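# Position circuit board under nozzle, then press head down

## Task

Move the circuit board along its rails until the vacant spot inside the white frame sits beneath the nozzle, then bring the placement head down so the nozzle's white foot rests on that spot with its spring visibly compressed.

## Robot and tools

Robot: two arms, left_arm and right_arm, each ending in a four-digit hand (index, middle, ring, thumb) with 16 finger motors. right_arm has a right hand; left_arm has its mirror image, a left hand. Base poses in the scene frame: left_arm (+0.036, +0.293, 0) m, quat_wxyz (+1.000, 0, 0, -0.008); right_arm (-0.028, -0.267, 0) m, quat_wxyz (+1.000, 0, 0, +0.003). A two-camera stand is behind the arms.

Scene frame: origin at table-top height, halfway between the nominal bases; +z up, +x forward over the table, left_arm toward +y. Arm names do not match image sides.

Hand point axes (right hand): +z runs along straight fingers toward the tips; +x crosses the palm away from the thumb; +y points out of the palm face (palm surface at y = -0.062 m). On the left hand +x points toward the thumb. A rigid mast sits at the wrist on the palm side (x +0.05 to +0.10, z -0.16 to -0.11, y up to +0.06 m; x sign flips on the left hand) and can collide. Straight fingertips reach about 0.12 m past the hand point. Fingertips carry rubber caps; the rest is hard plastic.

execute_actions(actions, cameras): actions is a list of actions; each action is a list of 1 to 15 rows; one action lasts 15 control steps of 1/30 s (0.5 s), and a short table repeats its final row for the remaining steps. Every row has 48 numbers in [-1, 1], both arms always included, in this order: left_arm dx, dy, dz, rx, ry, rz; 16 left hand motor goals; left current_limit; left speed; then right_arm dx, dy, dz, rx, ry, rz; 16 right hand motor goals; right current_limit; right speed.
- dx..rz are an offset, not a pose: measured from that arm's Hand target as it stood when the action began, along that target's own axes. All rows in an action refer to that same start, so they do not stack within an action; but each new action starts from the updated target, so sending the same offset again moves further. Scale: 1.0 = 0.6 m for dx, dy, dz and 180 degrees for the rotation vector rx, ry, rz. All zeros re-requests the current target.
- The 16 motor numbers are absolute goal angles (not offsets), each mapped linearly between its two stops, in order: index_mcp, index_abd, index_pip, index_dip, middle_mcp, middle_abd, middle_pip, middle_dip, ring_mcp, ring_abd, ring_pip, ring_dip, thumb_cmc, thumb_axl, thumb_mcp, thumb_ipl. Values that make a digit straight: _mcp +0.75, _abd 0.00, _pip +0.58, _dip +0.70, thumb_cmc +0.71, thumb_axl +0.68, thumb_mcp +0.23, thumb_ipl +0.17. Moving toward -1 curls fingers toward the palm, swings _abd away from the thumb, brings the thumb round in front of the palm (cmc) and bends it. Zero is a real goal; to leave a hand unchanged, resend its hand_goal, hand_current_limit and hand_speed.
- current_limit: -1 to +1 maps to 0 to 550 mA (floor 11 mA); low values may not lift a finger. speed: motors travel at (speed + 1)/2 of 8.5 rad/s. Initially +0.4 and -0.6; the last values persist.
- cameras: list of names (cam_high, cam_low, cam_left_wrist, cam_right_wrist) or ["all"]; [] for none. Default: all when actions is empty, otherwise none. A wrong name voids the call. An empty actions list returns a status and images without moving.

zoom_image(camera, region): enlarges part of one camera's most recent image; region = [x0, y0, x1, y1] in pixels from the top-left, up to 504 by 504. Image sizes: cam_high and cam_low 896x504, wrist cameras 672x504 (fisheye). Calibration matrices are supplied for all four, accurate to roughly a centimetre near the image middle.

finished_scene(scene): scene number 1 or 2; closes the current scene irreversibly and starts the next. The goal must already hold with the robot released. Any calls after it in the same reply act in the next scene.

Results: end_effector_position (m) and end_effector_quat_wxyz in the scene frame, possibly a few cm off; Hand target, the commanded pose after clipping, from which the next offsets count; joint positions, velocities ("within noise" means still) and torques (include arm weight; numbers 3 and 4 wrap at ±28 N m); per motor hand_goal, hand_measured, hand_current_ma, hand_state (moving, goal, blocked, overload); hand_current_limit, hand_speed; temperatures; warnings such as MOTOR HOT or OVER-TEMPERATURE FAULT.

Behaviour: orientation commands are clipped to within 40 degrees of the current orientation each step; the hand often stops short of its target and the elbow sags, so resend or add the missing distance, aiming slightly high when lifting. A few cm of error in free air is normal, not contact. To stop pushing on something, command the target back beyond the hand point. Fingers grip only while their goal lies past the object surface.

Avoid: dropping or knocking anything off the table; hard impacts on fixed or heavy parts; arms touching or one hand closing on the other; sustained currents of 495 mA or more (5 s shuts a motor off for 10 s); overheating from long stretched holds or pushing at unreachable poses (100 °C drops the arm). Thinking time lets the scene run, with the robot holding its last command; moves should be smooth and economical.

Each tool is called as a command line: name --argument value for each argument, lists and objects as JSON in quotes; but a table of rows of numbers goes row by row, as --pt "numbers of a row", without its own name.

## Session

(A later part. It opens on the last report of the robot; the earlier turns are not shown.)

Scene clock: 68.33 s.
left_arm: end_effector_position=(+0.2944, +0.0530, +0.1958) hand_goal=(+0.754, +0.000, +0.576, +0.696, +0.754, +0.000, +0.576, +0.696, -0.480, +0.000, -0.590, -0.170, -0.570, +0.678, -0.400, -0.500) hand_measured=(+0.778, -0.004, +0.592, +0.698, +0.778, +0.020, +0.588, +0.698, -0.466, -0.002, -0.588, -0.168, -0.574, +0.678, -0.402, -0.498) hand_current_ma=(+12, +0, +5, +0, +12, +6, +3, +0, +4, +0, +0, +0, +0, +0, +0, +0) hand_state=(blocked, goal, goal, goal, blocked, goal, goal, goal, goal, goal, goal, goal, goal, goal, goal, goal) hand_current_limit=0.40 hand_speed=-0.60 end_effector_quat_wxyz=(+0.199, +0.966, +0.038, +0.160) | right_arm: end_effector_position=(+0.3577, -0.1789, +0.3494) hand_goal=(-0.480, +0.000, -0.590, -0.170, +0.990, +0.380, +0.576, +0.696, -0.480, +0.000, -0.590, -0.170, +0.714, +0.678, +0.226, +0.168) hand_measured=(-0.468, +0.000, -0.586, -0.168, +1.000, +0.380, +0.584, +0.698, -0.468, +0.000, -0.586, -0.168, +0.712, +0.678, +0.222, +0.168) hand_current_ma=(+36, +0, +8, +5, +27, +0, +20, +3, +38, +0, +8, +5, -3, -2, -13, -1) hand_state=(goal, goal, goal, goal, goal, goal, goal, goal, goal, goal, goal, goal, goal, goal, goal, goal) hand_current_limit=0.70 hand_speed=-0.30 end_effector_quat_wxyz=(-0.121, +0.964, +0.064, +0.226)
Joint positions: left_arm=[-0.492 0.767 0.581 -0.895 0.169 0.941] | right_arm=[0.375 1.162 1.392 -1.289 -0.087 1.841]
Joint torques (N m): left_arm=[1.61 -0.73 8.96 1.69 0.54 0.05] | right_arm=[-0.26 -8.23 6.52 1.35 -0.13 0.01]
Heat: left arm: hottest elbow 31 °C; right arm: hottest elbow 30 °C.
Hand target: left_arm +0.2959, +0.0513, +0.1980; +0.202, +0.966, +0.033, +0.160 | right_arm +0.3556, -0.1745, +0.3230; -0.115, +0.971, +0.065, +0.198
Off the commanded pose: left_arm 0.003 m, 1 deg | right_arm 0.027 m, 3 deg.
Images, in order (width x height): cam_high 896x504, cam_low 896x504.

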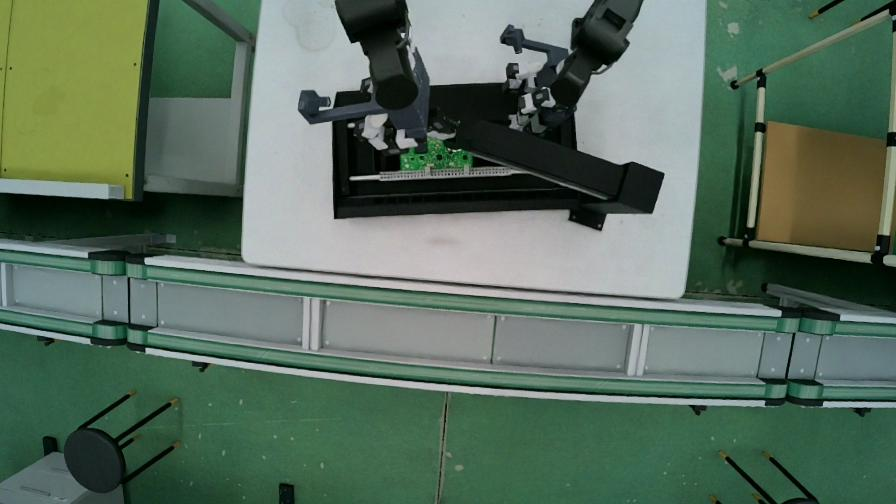

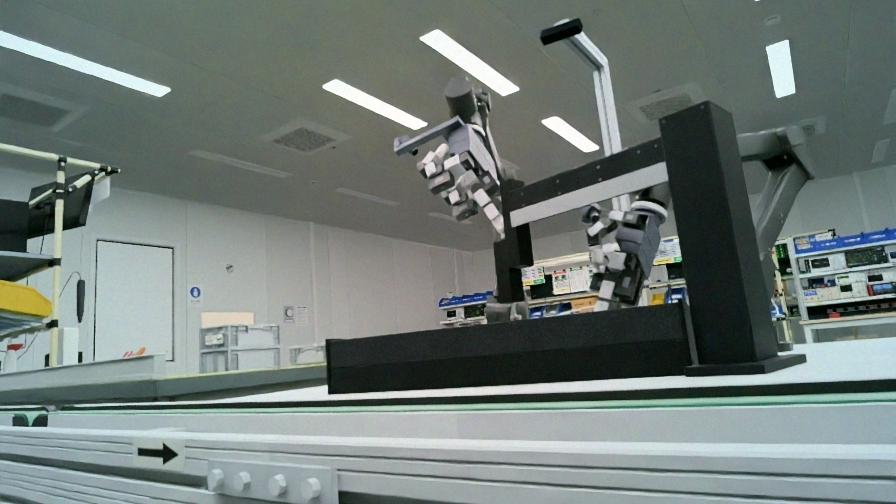

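execute_actions --actions '[[[0,0,0,0,0,0,0.754,0,0.576,0.696,0.754,0,0.576,0.696,-0.48,0,-0.59,-0.17,-0.571,0.678,-0.4,-0.5,0.4,-0.6,-0.0132,0.0065,0.03,0,0,0,-0.48,0,-0.59,-0.17,0.99,0.38,0.576,0.696,-0.48,0,-0.59,-0.17,0.714,0.678,0.226,0.168,0.8,-0.3]]]' --cameras '["cam_high","cam_low","cam_left_wrist"]'

zoom_image --camera "cam_low" --region '[440, 190, 580, 330]'

zoom_image --camera "cam_left_wrist" --region '[170, 10, 270, 110]'

Scene clock: 69.47 s.
left_arm: end_effector_position=(+0.2944, +0.0530, +0.1958) hand_goal=(+0.754, +0.000, +0.576, +0.696, +0.754, +0.000, +0.576, +0.696, -0.480, +0.000, -0.590, -0.170, -0.570, +0.678, -0.400, -0.500) hand_measured=(+0.778, -0.004, +0.592, +0.698, +0.778, +0.020, +0.588, +0.698, -0.466, -0.002, -0.588, -0.168, -0.574, +0.678, -0.402, -0.498) hand_current_ma=(+12, +0, +5, +0, +12, +6, +3, +0, +4, +0, +0, +0, +0, +0, +0, +0) hand_state=(blocked, goal, goal, goal, blocked, goal, goal, goal, goal, goal, goal, goal, goal, goal, goal, goal) hand_current_limit=0.40 hand_speed=-0.60 end_effector_quat_wxyz=(+0.199, +0.966, +0.038, +0.160) | right_arm: end_effector_position=(+0.3561, -0.1799, +0.3456) hand_goal=(-0.480, +0.000, -0.590, -0.170, +0.990, +0.380, +0.576, +0.696, -0.480, +0.000, -0.590, -0.170, +0.714, +0.678, +0.226, +0.168) hand_measured=(-0.468, +0.000, -0.586, -0.168, +1.000, +0.396, +0.588, +0.698, -0.468, +0.000, -0.586, -0.168, +0.712, +0.678, +0.222, +0.168) hand_current_ma=(+36, +0, +8, +5, +27, +42, +35, +4, +38, +0, +8, +5, -3, -2, -13, -1) hand_state=(goal, goal, goal, goal, goal, goal, goal, goal, goal, goal, goal, goal, goal, goal, goal, goal) hand_current_limit=0.80 hand_speed=-0.30 end_effector_quat_wxyz=(-0.126, +0.959, +0.064, +0.245)
Joint positions: left_arm=[-0.492 0.767 0.581 -0.895 0.169 0.941] | right_arm=[0.375 1.128 1.347 -1.237 -0.085 1.841]
Joint torques (N m): left_arm=[1.67 -0.79 8.96 1.72 0.55 0.05] | right_arm=[-0.26 -5.77 5.45 1.25 -0.18 0.01]
Heat: left arm: hottest elbow 31 °C; right arm: hottest elbow 30 °C.
Hand target: left_arm +0.2959, +0.0513, +0.1980; +0.202, +0.966, +0.033, +0.160 | right_arm +0.3556, -0.1746, +0.3029; -0.115, +0.971, +0.065, +0.198
Off the commanded pose: left_arm 0.003 m, 1 deg | right_arm 0.043 m, 6 deg.
camera_calibration:
cam_left_wrist: T_world_to_cam=[[-0.763344, 0.47944, -0.432946, 0.242934], [0.191997, 0.8083, 0.556586, -0.254201], [0.6168, 0.341743, -0.709062, 0.0592799], [0, 0, 0, 1]] pos_world=[0.197684, 0.0687397, 0.288695]
Images, in order (width x height): cam_high 896x504, cam_low 896x504, cam_left_wrist 672x504.

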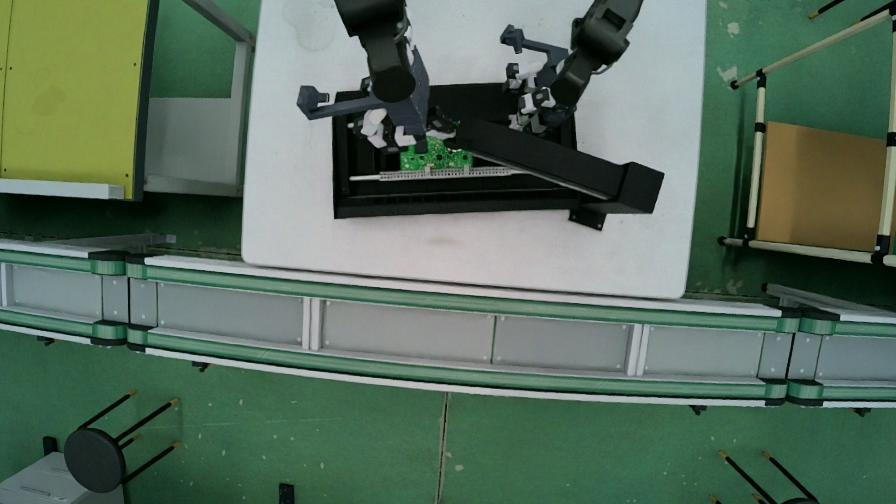

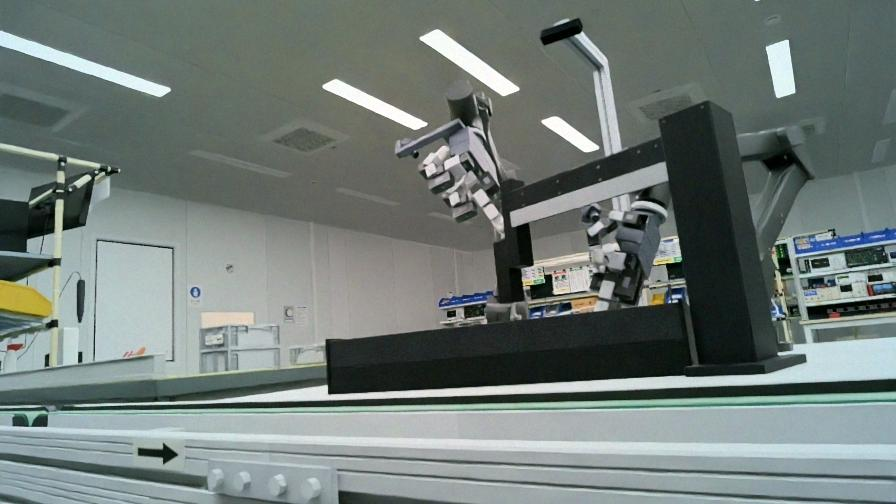

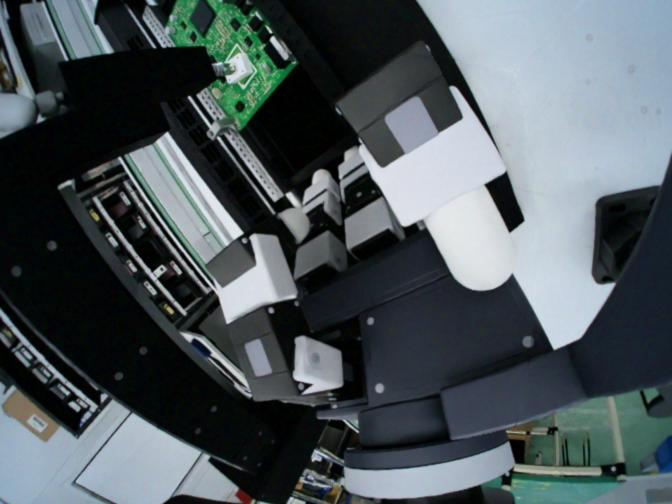

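Scaled by 3.600 from the camera's 896x504 image, which has a finer 1280x720 frame.

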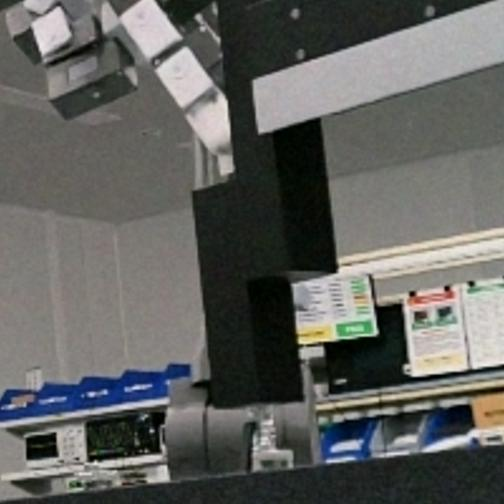

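Scaled by 5.040 from the camera's 672x504 image, which has a finer 960x720 frame.

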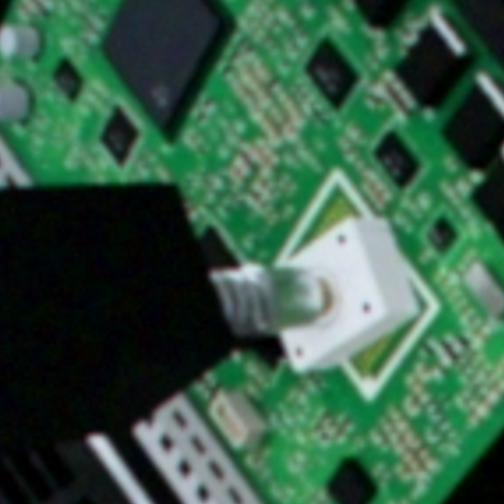

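execute_actions --actions '[[[0,0,0,0,0,0,0.754,0,0.576,0.696,0.754,0,0.576,0.696,-0.48,0,-0.59,-0.17,-0.571,0.678,-0.4,-0.5,0.4,-0.6,-0.0105,0.0052,0.024,0,0,0,-0.48,0,-0.59,-0.17,0.99,0.38,0.576,0.696,-0.48,0,-0.59,-0.17,0.714,0.678,0.226,0.168,0.8,-0.3]]]' --cameras '["cam_high","cam_low","cam_left_wrist"]'

zoom_image --camera "cam_low" --region '[440, 190, 580, 330]'

zoom_image --camera "cam_left_wrist" --region '[170, 10, 270, 110]'

zoom_image --camera "cam_high" --region '[430, 110, 480, 160]'

Scene clock: 70.70 s.
left_arm: end_effector_position=(+0.2944, +0.0530, +0.1958) hand_goal=(+0.754, +0.000, +0.576, +0.696, +0.754, +0.000, +0.576, +0.696, -0.480, +0.000, -0.590, -0.170, -0.570, +0.678, -0.400, -0.500) hand_measured=(+0.778, -0.004, +0.592, +0.698, +0.778, +0.020, +0.588, +0.698, -0.466, -0.002, -0.588, -0.168, -0.574, +0.678, -0.402, -0.498) hand_current_ma=(+12, +0, +5, +0, +12, +6, +3, +0, +4, +0, +0, +0, +0, +0, +0, +0) hand_state=(blocked, goal, goal, goal, blocked, goal, goal, goal, goal, goal, goal, goal, goal, goal, goal, goal) hand_current_limit=0.40 hand_speed=-0.60 end_effector_quat_wxyz=(+0.199, +0.966, +0.038, +0.160) | right_arm: end_effector_position=(+0.3551, -0.1806, +0.3427) hand_goal=(-0.480, +0.000, -0.590, -0.170, +0.990, +0.380, +0.576, +0.696, -0.480, +0.000, -0.590, -0.170, +0.714, +0.678, +0.226, +0.168) hand_measured=(-0.468, +0.000, -0.586, -0.168, +1.000, +0.410, +0.594, +0.700, -0.468, +0.000, -0.586, -0.168, +0.712, +0.678, +0.222, +0.168) hand_current_ma=(+36, +0, +8, +5, +27, +85, +54, +8, +38, +0, +8, +5, -3, -2, -13, -1) hand_state=(goal, goal, goal, goal, goal, blocked, goal, goal, goal, goal, goal, goal, goal, goal, goal, goal) hand_current_limit=0.80 hand_speed=-0.30 end_effector_quat_wxyz=(-0.130, +0.955, +0.064, +0.260)
Joint positions: left_arm=[-0.492 0.767 0.581 -0.895 0.169 0.941] | right_arm=[0.375 1.103 1.312 -1.196 -0.083 1.841]
Joint torques (N m): left_arm=[1.38 -0.67 8.99 1.69 0.55 0.06] | right_arm=[-0.21 -3.78 4.63 1.2 -0.26 0]
Heat: left arm: hottest elbow 31 °C; right arm: hottest elbow 30 °C.
Hand target: left_arm +0.2959, +0.0513, +0.1980; +0.202, +0.966, +0.033, +0.160 | right_arm +0.3558, -0.1744, +0.2869; -0.115, +0.971, +0.065, +0.198
Off the commanded pose: left_arm 0.003 m, 1 deg | right_arm 0.056 m, 8 deg.
camera_calibration:
cam_left_wrist: T_world_to_cam=[[-0.763344, 0.47944, -0.432946, 0.242934], [0.191997, 0.8083, 0.556586, -0.254201], [0.6168, 0.341743, -0.709062, 0.0592799], [0, 0, 0, 1]] pos_world=[0.197684, 0.0687397, 0.288695]
Images, in order (width x height): cam_high 896x504, cam_low 896x504, cam_left_wrist 672x504.

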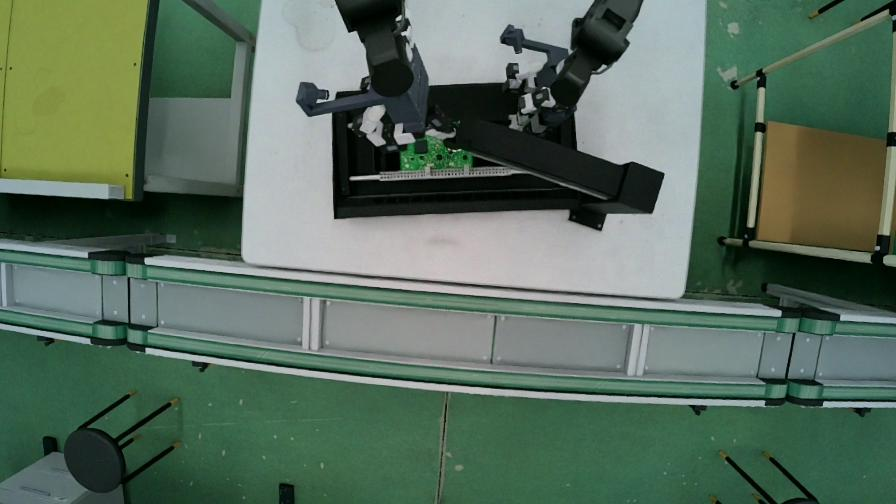

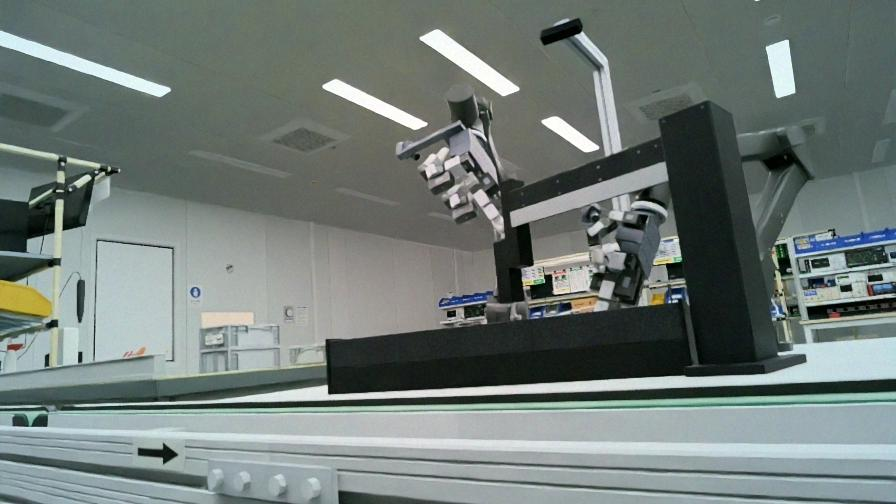

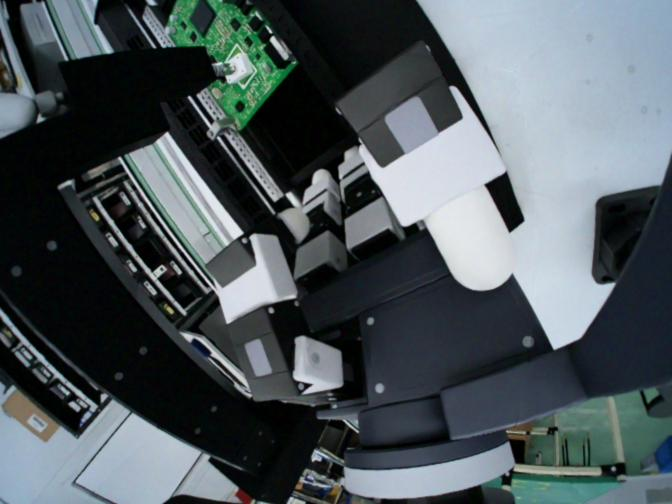

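Scaled by 3.600 from the camera's 896x504 image, which has a finer 1280x720 frame.

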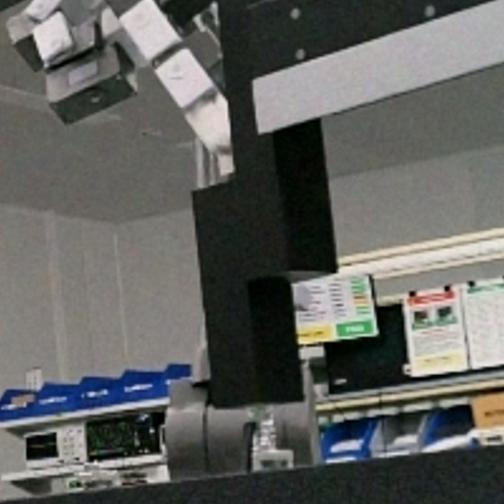

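Scaled by 5.040 from the camera's 672x504 image, which has a finer 960x720 frame.

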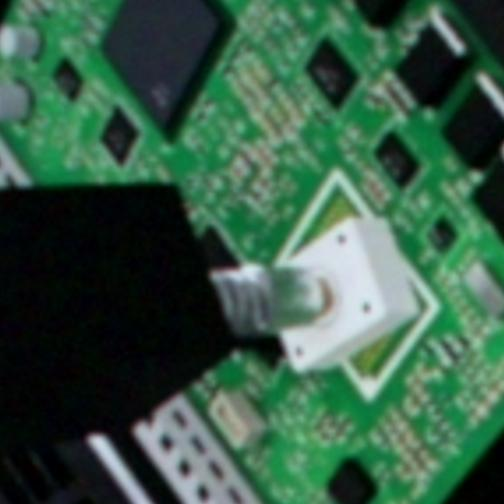

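Scaled by 10.080 from the camera's 896x504 image, which has a finer 1280x720 frame.

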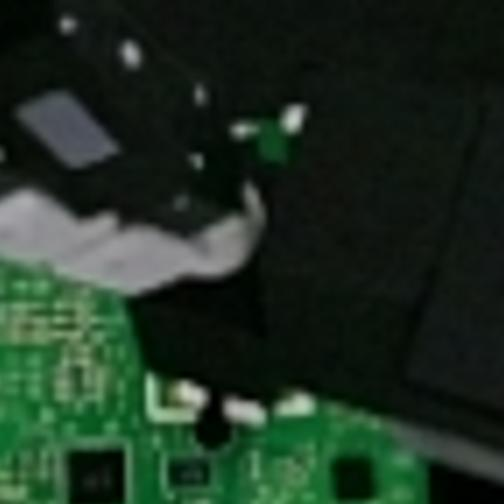

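execute_actions --actions '[[[0,0,0,0,0,0,0.754,0,0.576,0.696,0.754,0,0.576,0.696,-0.48,0,-0.59,-0.17,-0.571,0.678,-0.4,-0.5,0.4,-0.6,0.0087,0.008,-0.0258,0,0,0,-0.48,0,-0.59,-0.17,0.99,0.38,0.576,0.696,-0.48,0,-0.59,-0.17,0.714,0.678,0.226,0.168,0.8,-0.3]]]' --cameras '["cam_high","cam_low"]'

zoom_image --camera "cam_low" --region '[440, 190, 580, 330]'

zoom_image --camera "cam_high" --region '[430, 110, 480, 160]'

Scene clock: 72.03 s.
left_arm: end_effector_position=(+0.2944, +0.0530, +0.1958) hand_goal=(+0.754, +0.000, +0.576, +0.696, +0.754, +0.000, +0.576, +0.696, -0.480, +0.000, -0.590, -0.170, -0.570, +0.678, -0.400, -0.500) hand_measured=(+0.778, -0.004, +0.592, +0.698, +0.778, +0.020, +0.588, +0.698, -0.466, -0.002, -0.588, -0.168, -0.574, +0.678, -0.402, -0.498) hand_current_ma=(+12, +0, +5, +0, +12, +6, +3, +0, +4, +0, +0, +0, +0, +0, +0, +0) hand_state=(blocked, goal, goal, goal, blocked, goal, goal, goal, goal, goal, goal, goal, goal, goal, goal, goal) hand_current_limit=0.40 hand_speed=-0.60 end_effector_quat_wxyz=(+0.199, +0.966, +0.038, +0.160) | right_arm: end_effector_position=(+0.3542, -0.1828, +0.3417) hand_goal=(-0.480, +0.000, -0.590, -0.170, +0.990, +0.380, +0.576, +0.696, -0.480, +0.000, -0.590, -0.170, +0.714, +0.678, +0.226, +0.168) hand_measured=(-0.468, +0.000, -0.586, -0.168, +1.000, +0.398, +0.604, +0.704, -0.468, +0.000, -0.586, -0.168, +0.712, +0.678, +0.222, +0.168) hand_current_ma=(+36, +0, +8, +5, +27, +48, +88, +24, +38, +0, +8, +5, -3, -2, -13, -1) hand_state=(goal, goal, goal, goal, goal, goal, blocked, goal, goal, goal, goal, goal, goal, goal, goal, goal) hand_current_limit=0.80 hand_speed=-0.30 end_effector_quat_wxyz=(-0.132, +0.956, +0.062, +0.256)
Joint positions: left_arm=[-0.492 0.767 0.581 -0.895 0.169 0.941] | right_arm=[0.366 1.103 1.312 -1.202 -0.092 1.841]
Joint torques (N m): left_arm=[1.55 -0.73 8.98 1.69 0.55 0.06] | right_arm=[-1.44 -3.72 7.73 0.1 -0.36 -0.19]
Heat: left arm: hottest elbow 31 °C; right arm: hottest elbow 29 °C.
Hand target: left_arm +0.2959, +0.0513, +0.1980; +0.202, +0.966, +0.033, +0.160 | right_arm +0.3556, -0.1825, +0.3019; -0.115, +0.971, +0.065, +0.198
Off the commanded pose: left_arm 0.003 m, 1 deg | right_arm 0.040 m, 7 deg.
Images, in order (width x height): cam_high 896x504, cam_low 896x504.

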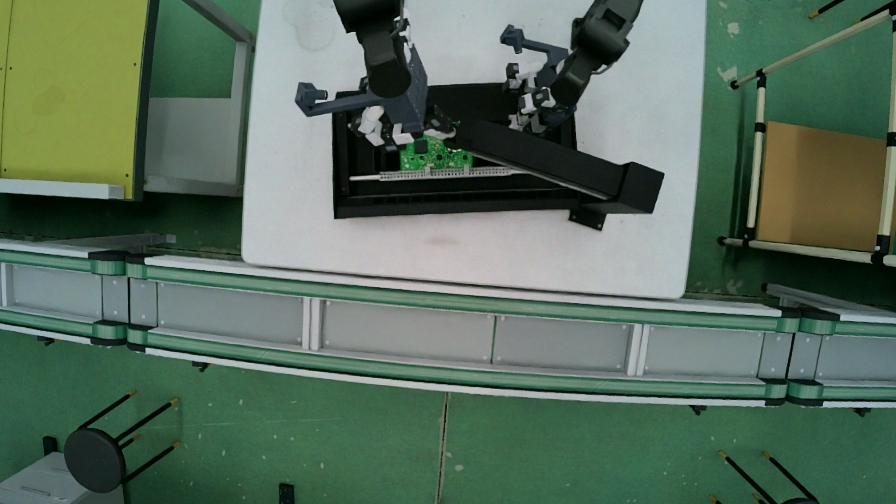

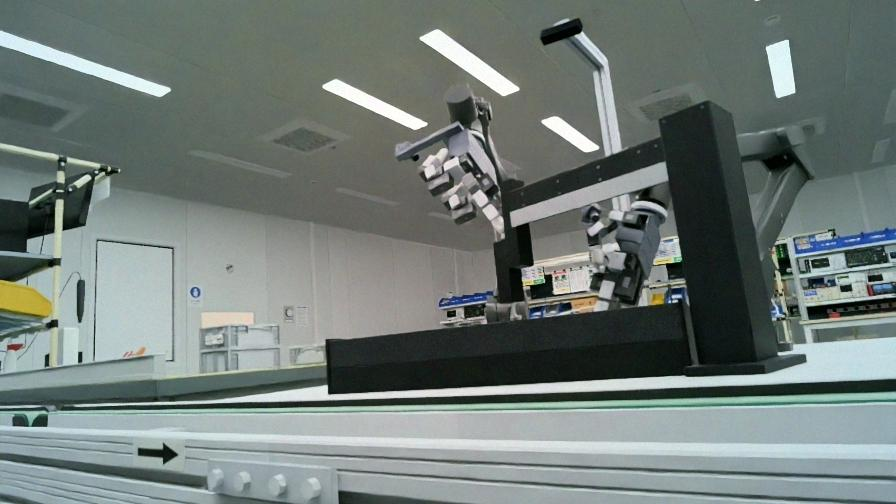

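Scaled by 3.600 from the camera's 896x504 image, which has a finer 1280x720 frame.

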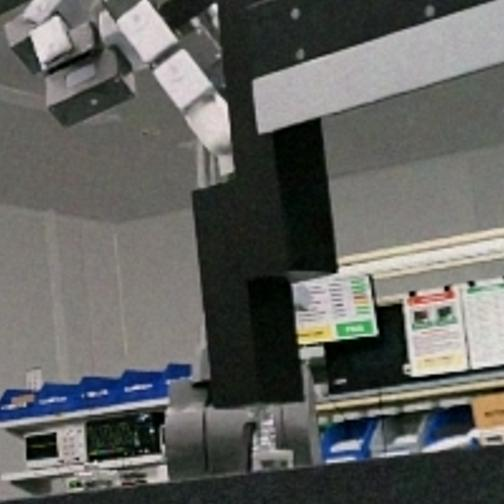

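Scaled by 10.080 from the camera's 896x504 image, which has a finer 1280x720 frame.

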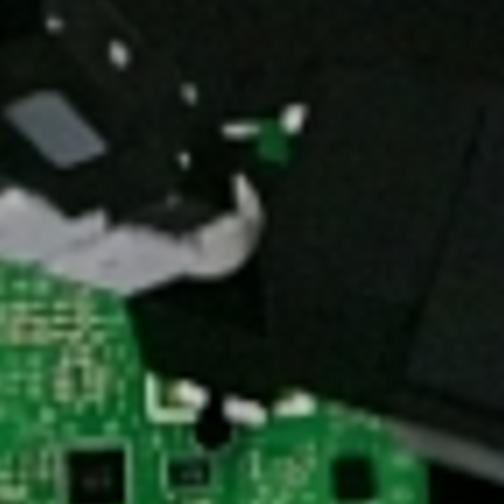

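execute_actions --actions '[[[0,0,0,0,0,0,0.754,0,0.576,0.696,0.754,0,0.576,0.696,-0.48,0,-0.59,-0.17,-0.571,0.678,-0.4,-0.5,0.4,-0.6,-0.0132,0.0065,0.03,0,0,0,-0.48,0,-0.59,-0.17,0.99,0.38,0.576,0.696,-0.48,0,-0.59,-0.17,0.714,0.678,0.226,0.168,0.8,-0.3]]]' --cameras '["cam_high","cam_low"]'

zoom_image --camera "cam_low" --region '[440, 190, 580, 330]'

zoom_image --camera "cam_high" --region '[430, 110, 480, 160]'

Scene clock: 73.03 s.
left_arm: end_effector_position=(+0.2944, +0.0530, +0.1958) hand_goal=(+0.754, +0.000, +0.576, +0.696, +0.754, +0.000, +0.576, +0.696, -0.480, +0.000, -0.590, -0.170, -0.570, +0.678, -0.400, -0.500) hand_measured=(+0.778, -0.004, +0.592, +0.698, +0.778, +0.020, +0.588, +0.698, -0.466, -0.002, -0.588, -0.168, -0.574, +0.678, -0.402, -0.498) hand_current_ma=(+12, +0, +5, +0, +12, +6, +3, +0, +4, +0, +0, +0, +0, +0, +0, +0) hand_state=(blocked, goal, goal, goal, blocked, goal, goal, goal, goal, goal, goal, goal, goal, goal, goal, goal) hand_current_limit=0.40 hand_speed=-0.60 end_effector_quat_wxyz=(+0.199, +0.966, +0.038, +0.160) | right_arm: end_effector_position=(+0.3538, -0.1836, +0.3400) hand_goal=(-0.480, +0.000, -0.590, -0.170, +0.990, +0.380, +0.576, +0.696, -0.480, +0.000, -0.590, -0.170, +0.714, +0.678, +0.226, +0.168) hand_measured=(-0.468, +0.000, -0.586, -0.168, +1.000, +0.402, +0.608, +0.706, -0.468, +0.000, -0.586, -0.168, +0.712, +0.678, +0.222, +0.168) hand_current_ma=(+36, +0, +8, +5, +28, +62, +106, +29, +38, +0, +8, +5, -3, -2, -13, -1) hand_state=(goal, goal, goal, goal, goal, blocked, blocked, goal, goal, goal, goal, goal, goal, goal, goal, goal) hand_current_limit=0.80 hand_speed=-0.30 end_effector_quat_wxyz=(-0.134, +0.953, +0.061, +0.263)
Joint positions: left_arm=[-0.492 0.767 0.581 -0.895 0.169 0.941] | right_arm=[0.365 1.091 1.295 -1.182 -0.092 1.841]
Joint torques (N m): left_arm=[1.38 -0.62 8.98 1.68 0.55 0.04] | right_arm=[-1.26 -3.31 4.41 1.03 -0.36 -0.19]
Heat: left arm: hottest elbow 31 °C; right arm: hottest elbow 29 °C.
Hand target: left_arm +0.2959, +0.0513, +0.1980; +0.202, +0.966, +0.033, +0.160 | right_arm +0.3557, -0.1825, +0.2818; -0.115, +0.971, +0.065, +0.198
Off the commanded pose: left_arm 0.003 m, 1 deg | right_arm 0.058 m, 8 deg.
Images, in order (width x height): cam_high 896x504, cam_low 896x504.

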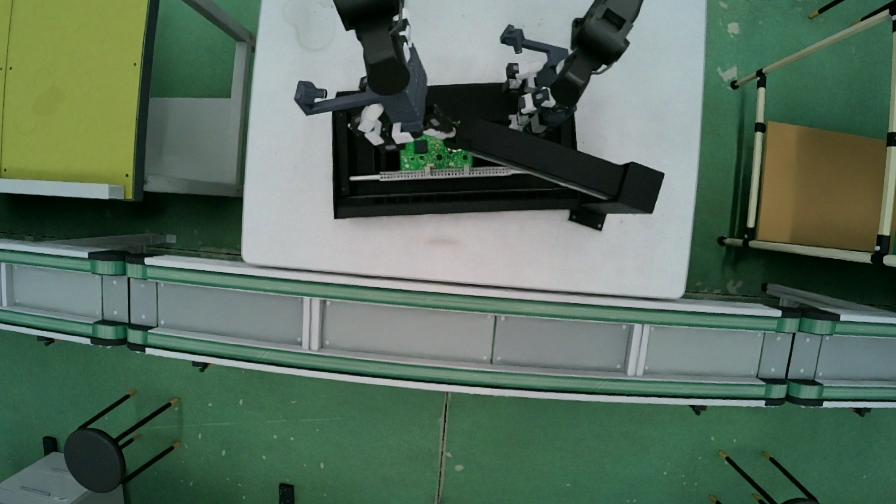

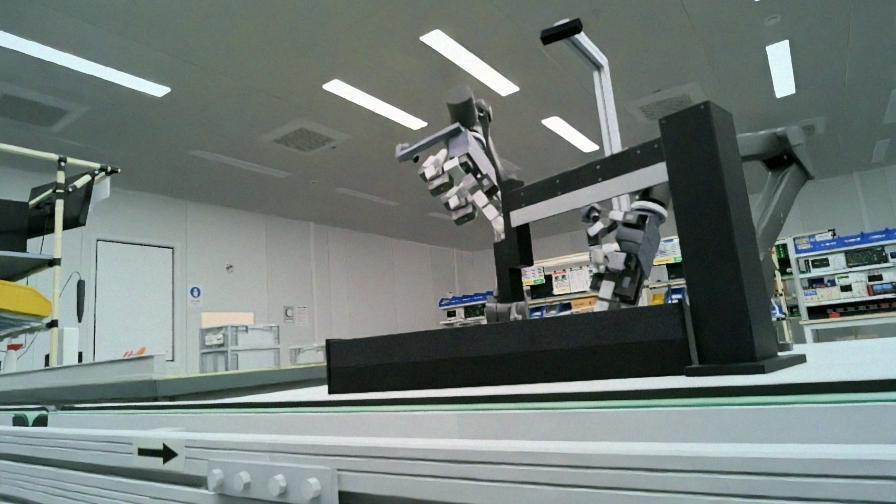

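Scaled by 3.600 from the camera's 896x504 image, which has a finer 1280x720 frame.

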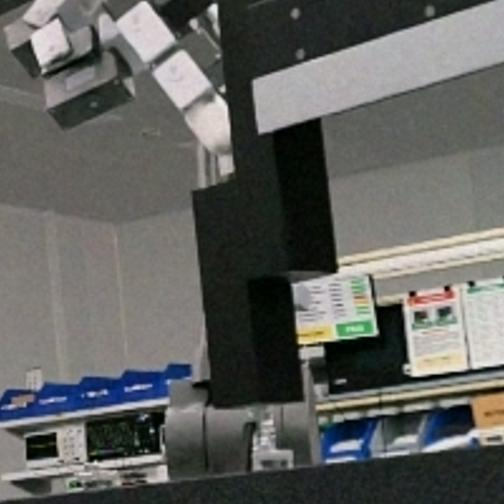

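Scaled by 10.080 from the camera's 896x504 image, which has a finer 1280x720 frame.

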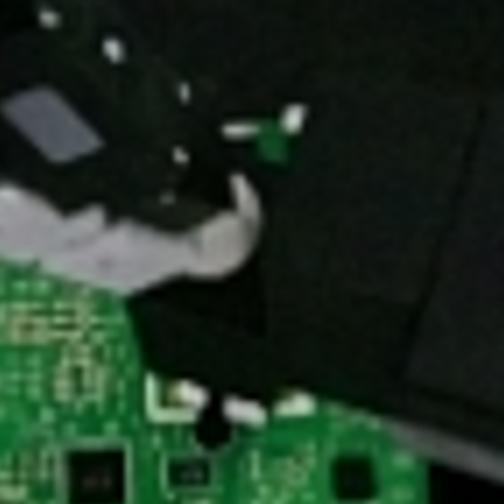

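execute_actions --actions '[[[0,0,0,0,0,0,0.754,0,0.576,0.696,0.754,0,0.576,0.696,-0.48,0,-0.59,-0.17,-0.571,0.678,-0.4,-0.5,0.4,-0.6,0,0,0,0,0,0,-0.48,0,-0.59,-0.17,0.99,0.38,0.576,0.696,-0.48,0,-0.59,-0.17,0.714,0.678,0.226,0.168,0.8,-0.3]]]' --cameras '["cam_low","cam_left_wrist"]'

zoom_image --camera "cam_left_wrist" --region '[200, 45, 260, 95]'

zoom_image --camera "cam_low" --region '[480, 270, 540, 330]'

Scene clock: 74.67 s.
left_arm: end_effector_position=(+0.2944, +0.0530, +0.1958) hand_goal=(+0.754, +0.000, +0.576, +0.696, +0.754, +0.000, +0.576, +0.696, -0.480, +0.000, -0.590, -0.170, -0.570, +0.678, -0.400, -0.500) hand_measured=(+0.778, -0.004, +0.592, +0.698, +0.778, +0.020, +0.588, +0.698, -0.466, -0.002, -0.588, -0.168, -0.574, +0.678, -0.402, -0.498) hand_current_ma=(+12, +0, +5, +0, +12, +6, +3, +0, +4, +0, +0, +0, +0, +0, +0, +0) hand_state=(blocked, goal, goal, goal, blocked, goal, goal, goal, goal, goal, goal, goal, goal, goal, goal, goal) hand_current_limit=0.40 hand_speed=-0.60 end_effector_quat_wxyz=(+0.199, +0.966, +0.038, +0.160) | right_arm: end_effector_position=(+0.3538, -0.1836, +0.3400) hand_goal=(-0.480, +0.000, -0.590, -0.170, +0.990, +0.380, +0.576, +0.696, -0.480, +0.000, -0.590, -0.170, +0.714, +0.678, +0.226, +0.168) hand_measured=(-0.468, +0.000, -0.586, -0.168, +1.000, +0.402, +0.608, +0.706, -0.468, +0.000, -0.586, -0.168, +0.712, +0.678, +0.222, +0.168) hand_current_ma=(+36, +0, +8, +5, +28, +62, +106, +29, +38, +0, +8, +5, -3, -2, -13, -1) hand_state=(goal, goal, goal, goal, goal, blocked, blocked, goal, goal, goal, goal, goal, goal, goal, goal, goal) hand_current_limit=0.80 hand_speed=-0.30 end_effector_quat_wxyz=(-0.134, +0.953, +0.061, +0.263)
Joint positions: left_arm=[-0.492 0.767 0.581 -0.895 0.169 0.941] | right_arm=[0.365 1.091 1.295 -1.182 -0.092 1.841]
Joint torques (N m): left_arm=[1.61 -0.67 8.96 1.72 0.54 0.04] | right_arm=[-1.26 -3.37 4.4 1.05 -0.37 -0.19]
Heat: left arm: hottest elbow 31 °C; right arm: hottest elbow 29 °C.
Hand target: left_arm +0.2959, +0.0513, +0.1980; +0.202, +0.966, +0.033, +0.160 | right_arm +0.3557, -0.1825, +0.2818; -0.115, +0.971, +0.065, +0.198
Off the commanded pose: left_arm 0.003 m, 1 deg | right_arm 0.058 m, 8 deg.
camera_calibration:
cam_left_wrist: T_world_to_cam=[[-0.763344, 0.47944, -0.432946, 0.242934], [0.191997, 0.8083, 0.556586, -0.254201], [0.6168, 0.341743, -0.709062, 0.0592799], [0, 0, 0, 1]] pos_world=[0.197684, 0.0687397, 0.288695]
Images, in order (width x height): cam_low 896x504, cam_left_wrist 672x504.

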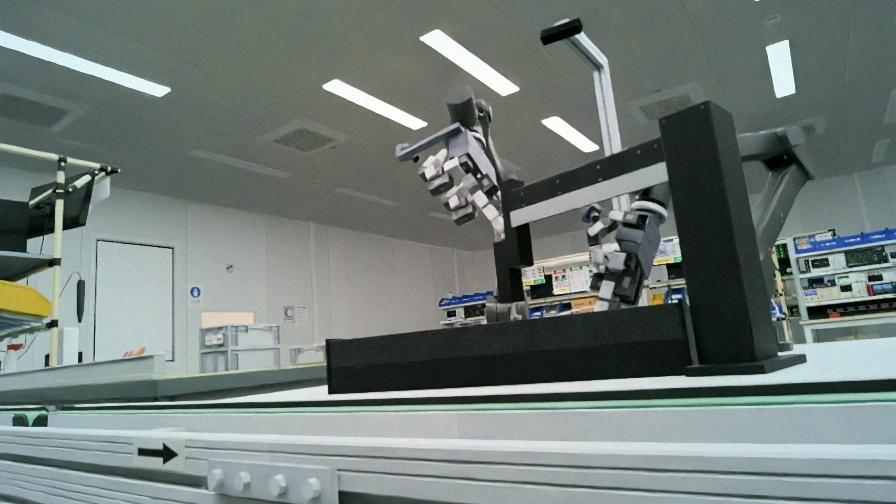

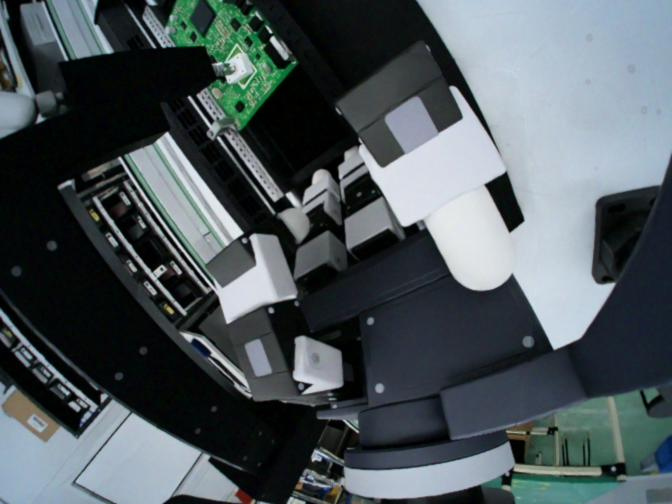

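Scaled by 8.400 from the camera's 672x504 image, which has a finer 960x720 frame.

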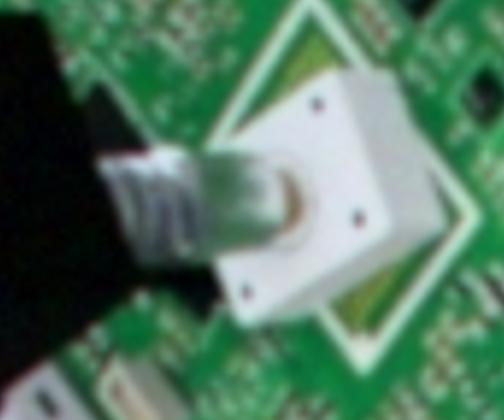

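Scaled by 8.400 from the camera's 896x504 image, which has a finer 1280x720 frame.

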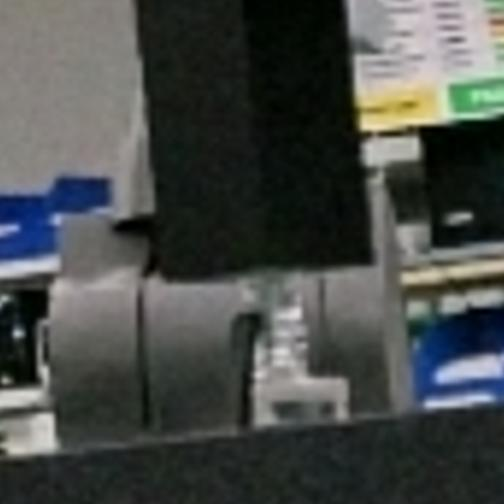

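execute_actions --actions '[[[0,0,0,0,0,0,0.754,0,0.576,0.696,0.754,0,0.576,0.696,-0.48,0,-0.59,-0.17,-0.571,0.678,-0.4,-0.5,0.4,-0.6,0.0132,-0.0065,-0.03,0,0,0,-0.48,0,-0.59,-0.17,0.99,0.38,0.576,0.696,-0.48,0,-0.59,-0.17,0.714,0.678,0.226,0.168,0.7,-0.3]],[[0,0,0,0,0,0,0.754,0,0.576,0.696,0.754,0,0.576,0.696,-0.48,0,-0.59,-0.17,-0.571,0.678,-0.4,-0.5,0.4,-0.6,0.0264,-0.013,-0.06,0,0,0,-0.48,0,-0.59,-0.17,0.99,0.38,0.576,0.696,-0.48,0,-0.59,-0.17,0.714,0.678,0.226,0.168,0.7,-0.3]],[[0,0,0,0,0,0,0.754,0,0.576,0.696,0.754,0,0.576,0.696,-0.48,0,-0.59,-0.17,-0.571,0.678,-0.4,-0.5,0.4,-0.6,0.0264,-0.013,-0.06,0,0,0,-0.48,0,-0.59,-0.17,0.99,0.38,0.576,0.696,-0.48,0,-0.59,-0.17,0.714,0.678,0.226,0.168,0.7,-0.3]],[[0.0054,-0.0381,-0.0158,0,0,0,0.754,0,0.576,0.696,0.754,0,0.576,0.696,-0.48,0,-0.59,-0.17,-0.571,0.678,-0.4,-0.5,0.4,-0.6,0.0264,0.013,-0.06,0,0,0,-0.48,0,-0.59,-0.17,0.99,0.38,0.576,0.696,-0.48,0,-0.59,-0.17,0.714,0.678,0.226,0.168,0.7,-0.3]]]' --cameras '["cam_low","cam_left_wrist","cam_high"]'

zoom_image --camera "cam_low" --region '[440, 190, 580, 330]'

zoom_image --camera "cam_high" --region '[440, 138, 468, 160]'

zoom_image --camera "cam_left_wrist" --region '[190, 30, 290, 110]'

Scene clock: 79.13 s.
left_arm: end_effector_position=(+0.2967, +0.0741, +0.1947) hand_goal=(+0.754, +0.000, +0.576, +0.696, +0.754, +0.000, +0.576, +0.696, -0.480, +0.000, -0.590, -0.170, -0.570, +0.678, -0.400, -0.500) hand_measured=(+0.762, -0.004, +0.580, +0.698, +0.754, +0.002, +0.576, +0.696, -0.466, -0.002, -0.588, -0.168, -0.574, +0.678, -0.402, -0.498) hand_current_ma=(+1, +0, +0, +0, +0, +0, +0, +0, +4, +0, +0, +0, +0, +0, +0, +0) hand_state=(goal, goal, goal, goal, goal, goal, goal, goal, goal, goal, goal, goal, goal, goal, goal, goal) hand_current_limit=0.40 hand_speed=-0.60 end_effector_quat_wxyz=(+0.202, +0.966, +0.034, +0.159) | right_arm: end_effector_position=(+0.3496, -0.1958, +0.4023) hand_goal=(-0.480, +0.000, -0.590, -0.170, +0.990, +0.380, +0.576, +0.696, -0.480, +0.000, -0.590, -0.170, +0.714, +0.678, +0.226, +0.168) hand_measured=(-0.468, +0.000, -0.586, -0.168, +0.986, +0.376, +0.578, +0.698, -0.468, +0.000, -0.586, -0.168, +0.712, +0.678, +0.222, +0.168) hand_current_ma=(+36, +0, +8, +5, -9, -6, +2, +5, +38, +0, +8, +5, -3, -2, -13, -1) hand_state=(goal, goal, goal, goal, goal, goal, goal, goal, goal, goal, goal, goal, goal, goal, goal, goal) hand_current_limit=0.70 hand_speed=-0.30 end_effector_quat_wxyz=(-0.112, +0.974, +0.064, +0.186)
Joint positions: left_arm=[-0.386 0.746 0.57 -0.921 0.226 1.043] | right_arm=[0.333 1.227 1.608 -1.528 -0.113 1.802]
Joint torques (N m): left_arm=[1.9 -1.61 8.85 0.9 0.39 0.02] | right_arm=[-2.43 -9.52 13.78 0.65 -0.23 -0.17]
Heat: left arm: hottest elbow 31 °C; right arm: hottest elbow 29 °C.
Hand target: left_arm +0.2960, +0.0763, +0.1979; +0.202, +0.966, +0.033, +0.160 | right_arm +0.3577, -0.1981, +0.4190; -0.114, +0.971, +0.065, +0.198
Off the commanded pose: left_arm 0.004 m, 0 deg | right_arm 0.019 m, 1 deg.
camera_calibration:
cam_left_wrist: T_world_to_cam=[[-0.75883, 0.483644, -0.436194, 0.233159], [0.198267, 0.809496, 0.552636, -0.272317], [0.620376, 0.332874, -0.710161, 0.0497176], [0, 0, 0, 1]] pos_world=[0.200076, 0.0911241, 0.287502]
Images, in order (width x height): cam_high 896x504, cam_low 896x504, cam_left_wrist 672x504.

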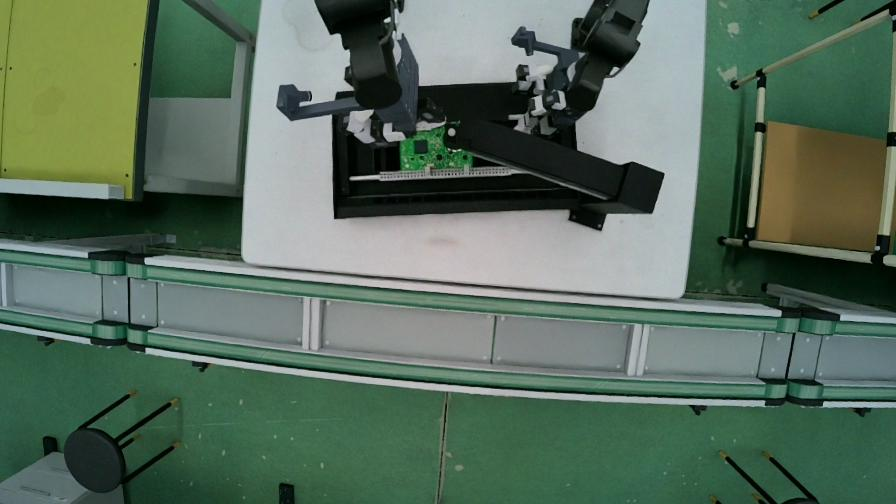

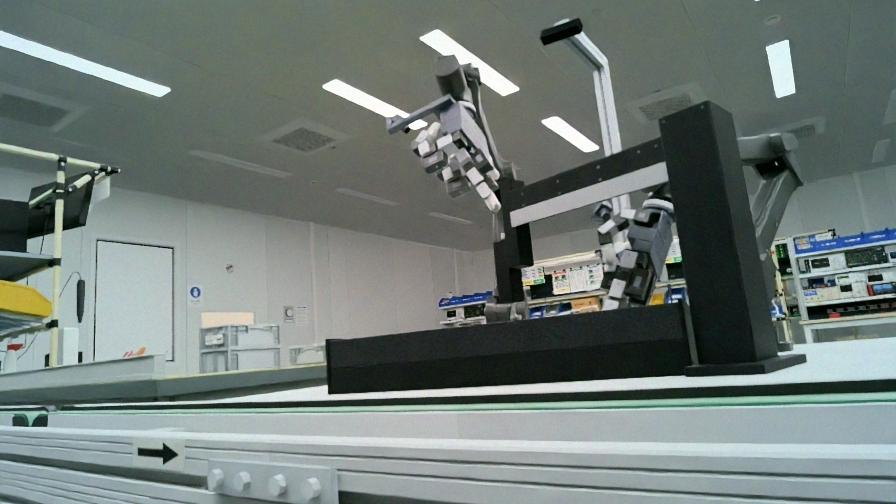

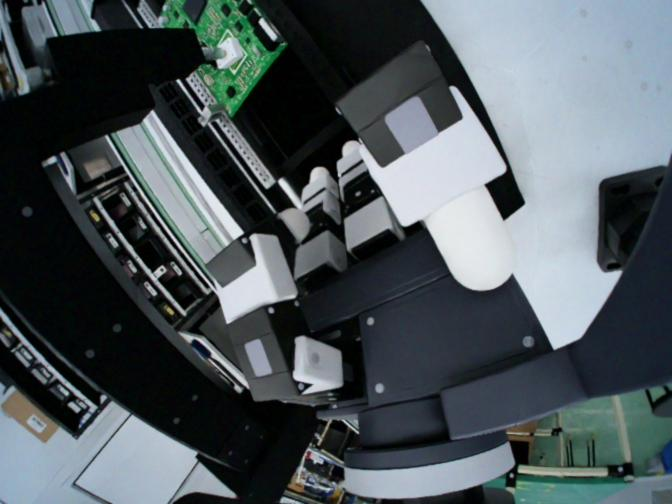

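Scaled by 3.600 from the camera's 896x504 image, which has a finer 1280x720 frame.

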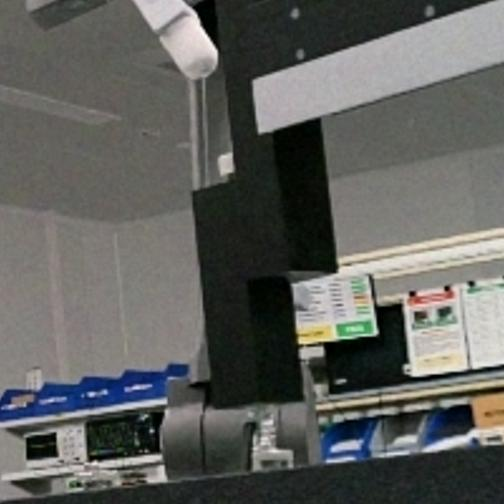

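Scaled by 18.000 from the camera's 896x504 image, which has a finer 1280x720 frame.

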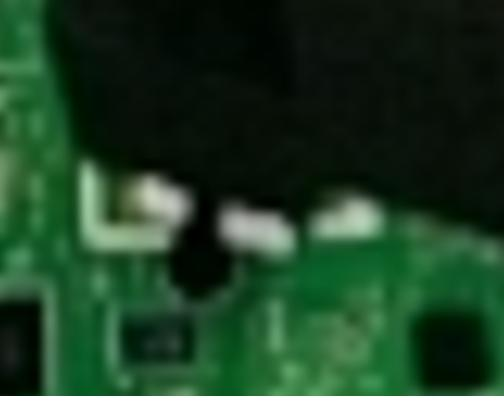

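Scaled by 5.040 from the camera's 672x504 image, which has a finer 960x720 frame.

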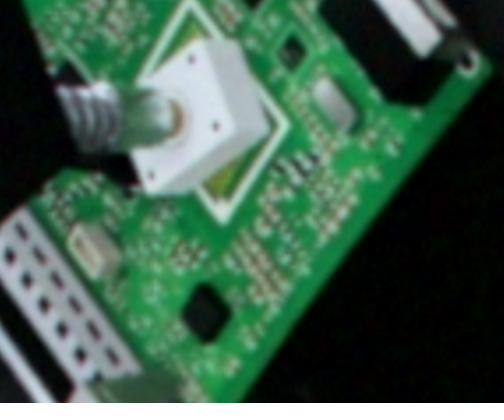

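zoom_image --camera "cam_left_wrist" --region '[205, 25, 255, 80]'

zoom_image --camera "cam_high" --region '[440, 120, 470, 156]'

Scaled by 9.164 from the camera's 672x504 image, which has a finer 960x720 frame.

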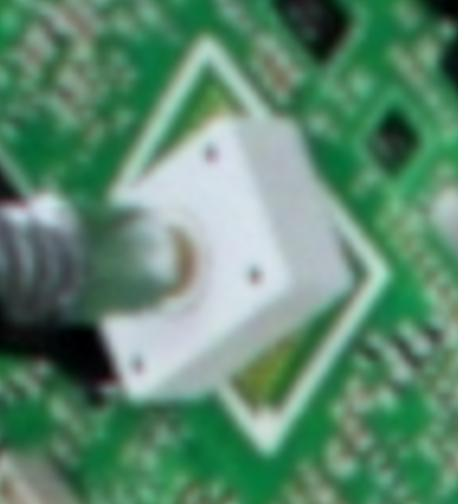

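Scaled by 14.000 from the camera's 896x504 image, which has a finer 1280x720 frame.

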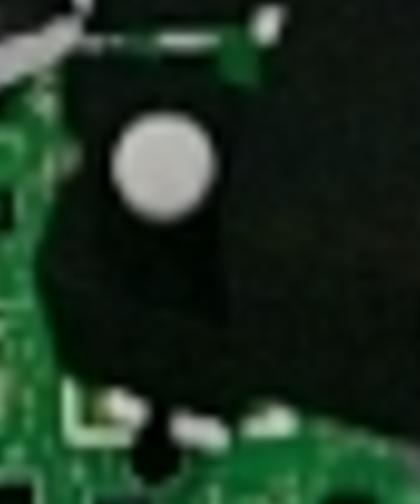

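finished_scene --scene 2

The scene is finished: the task was done.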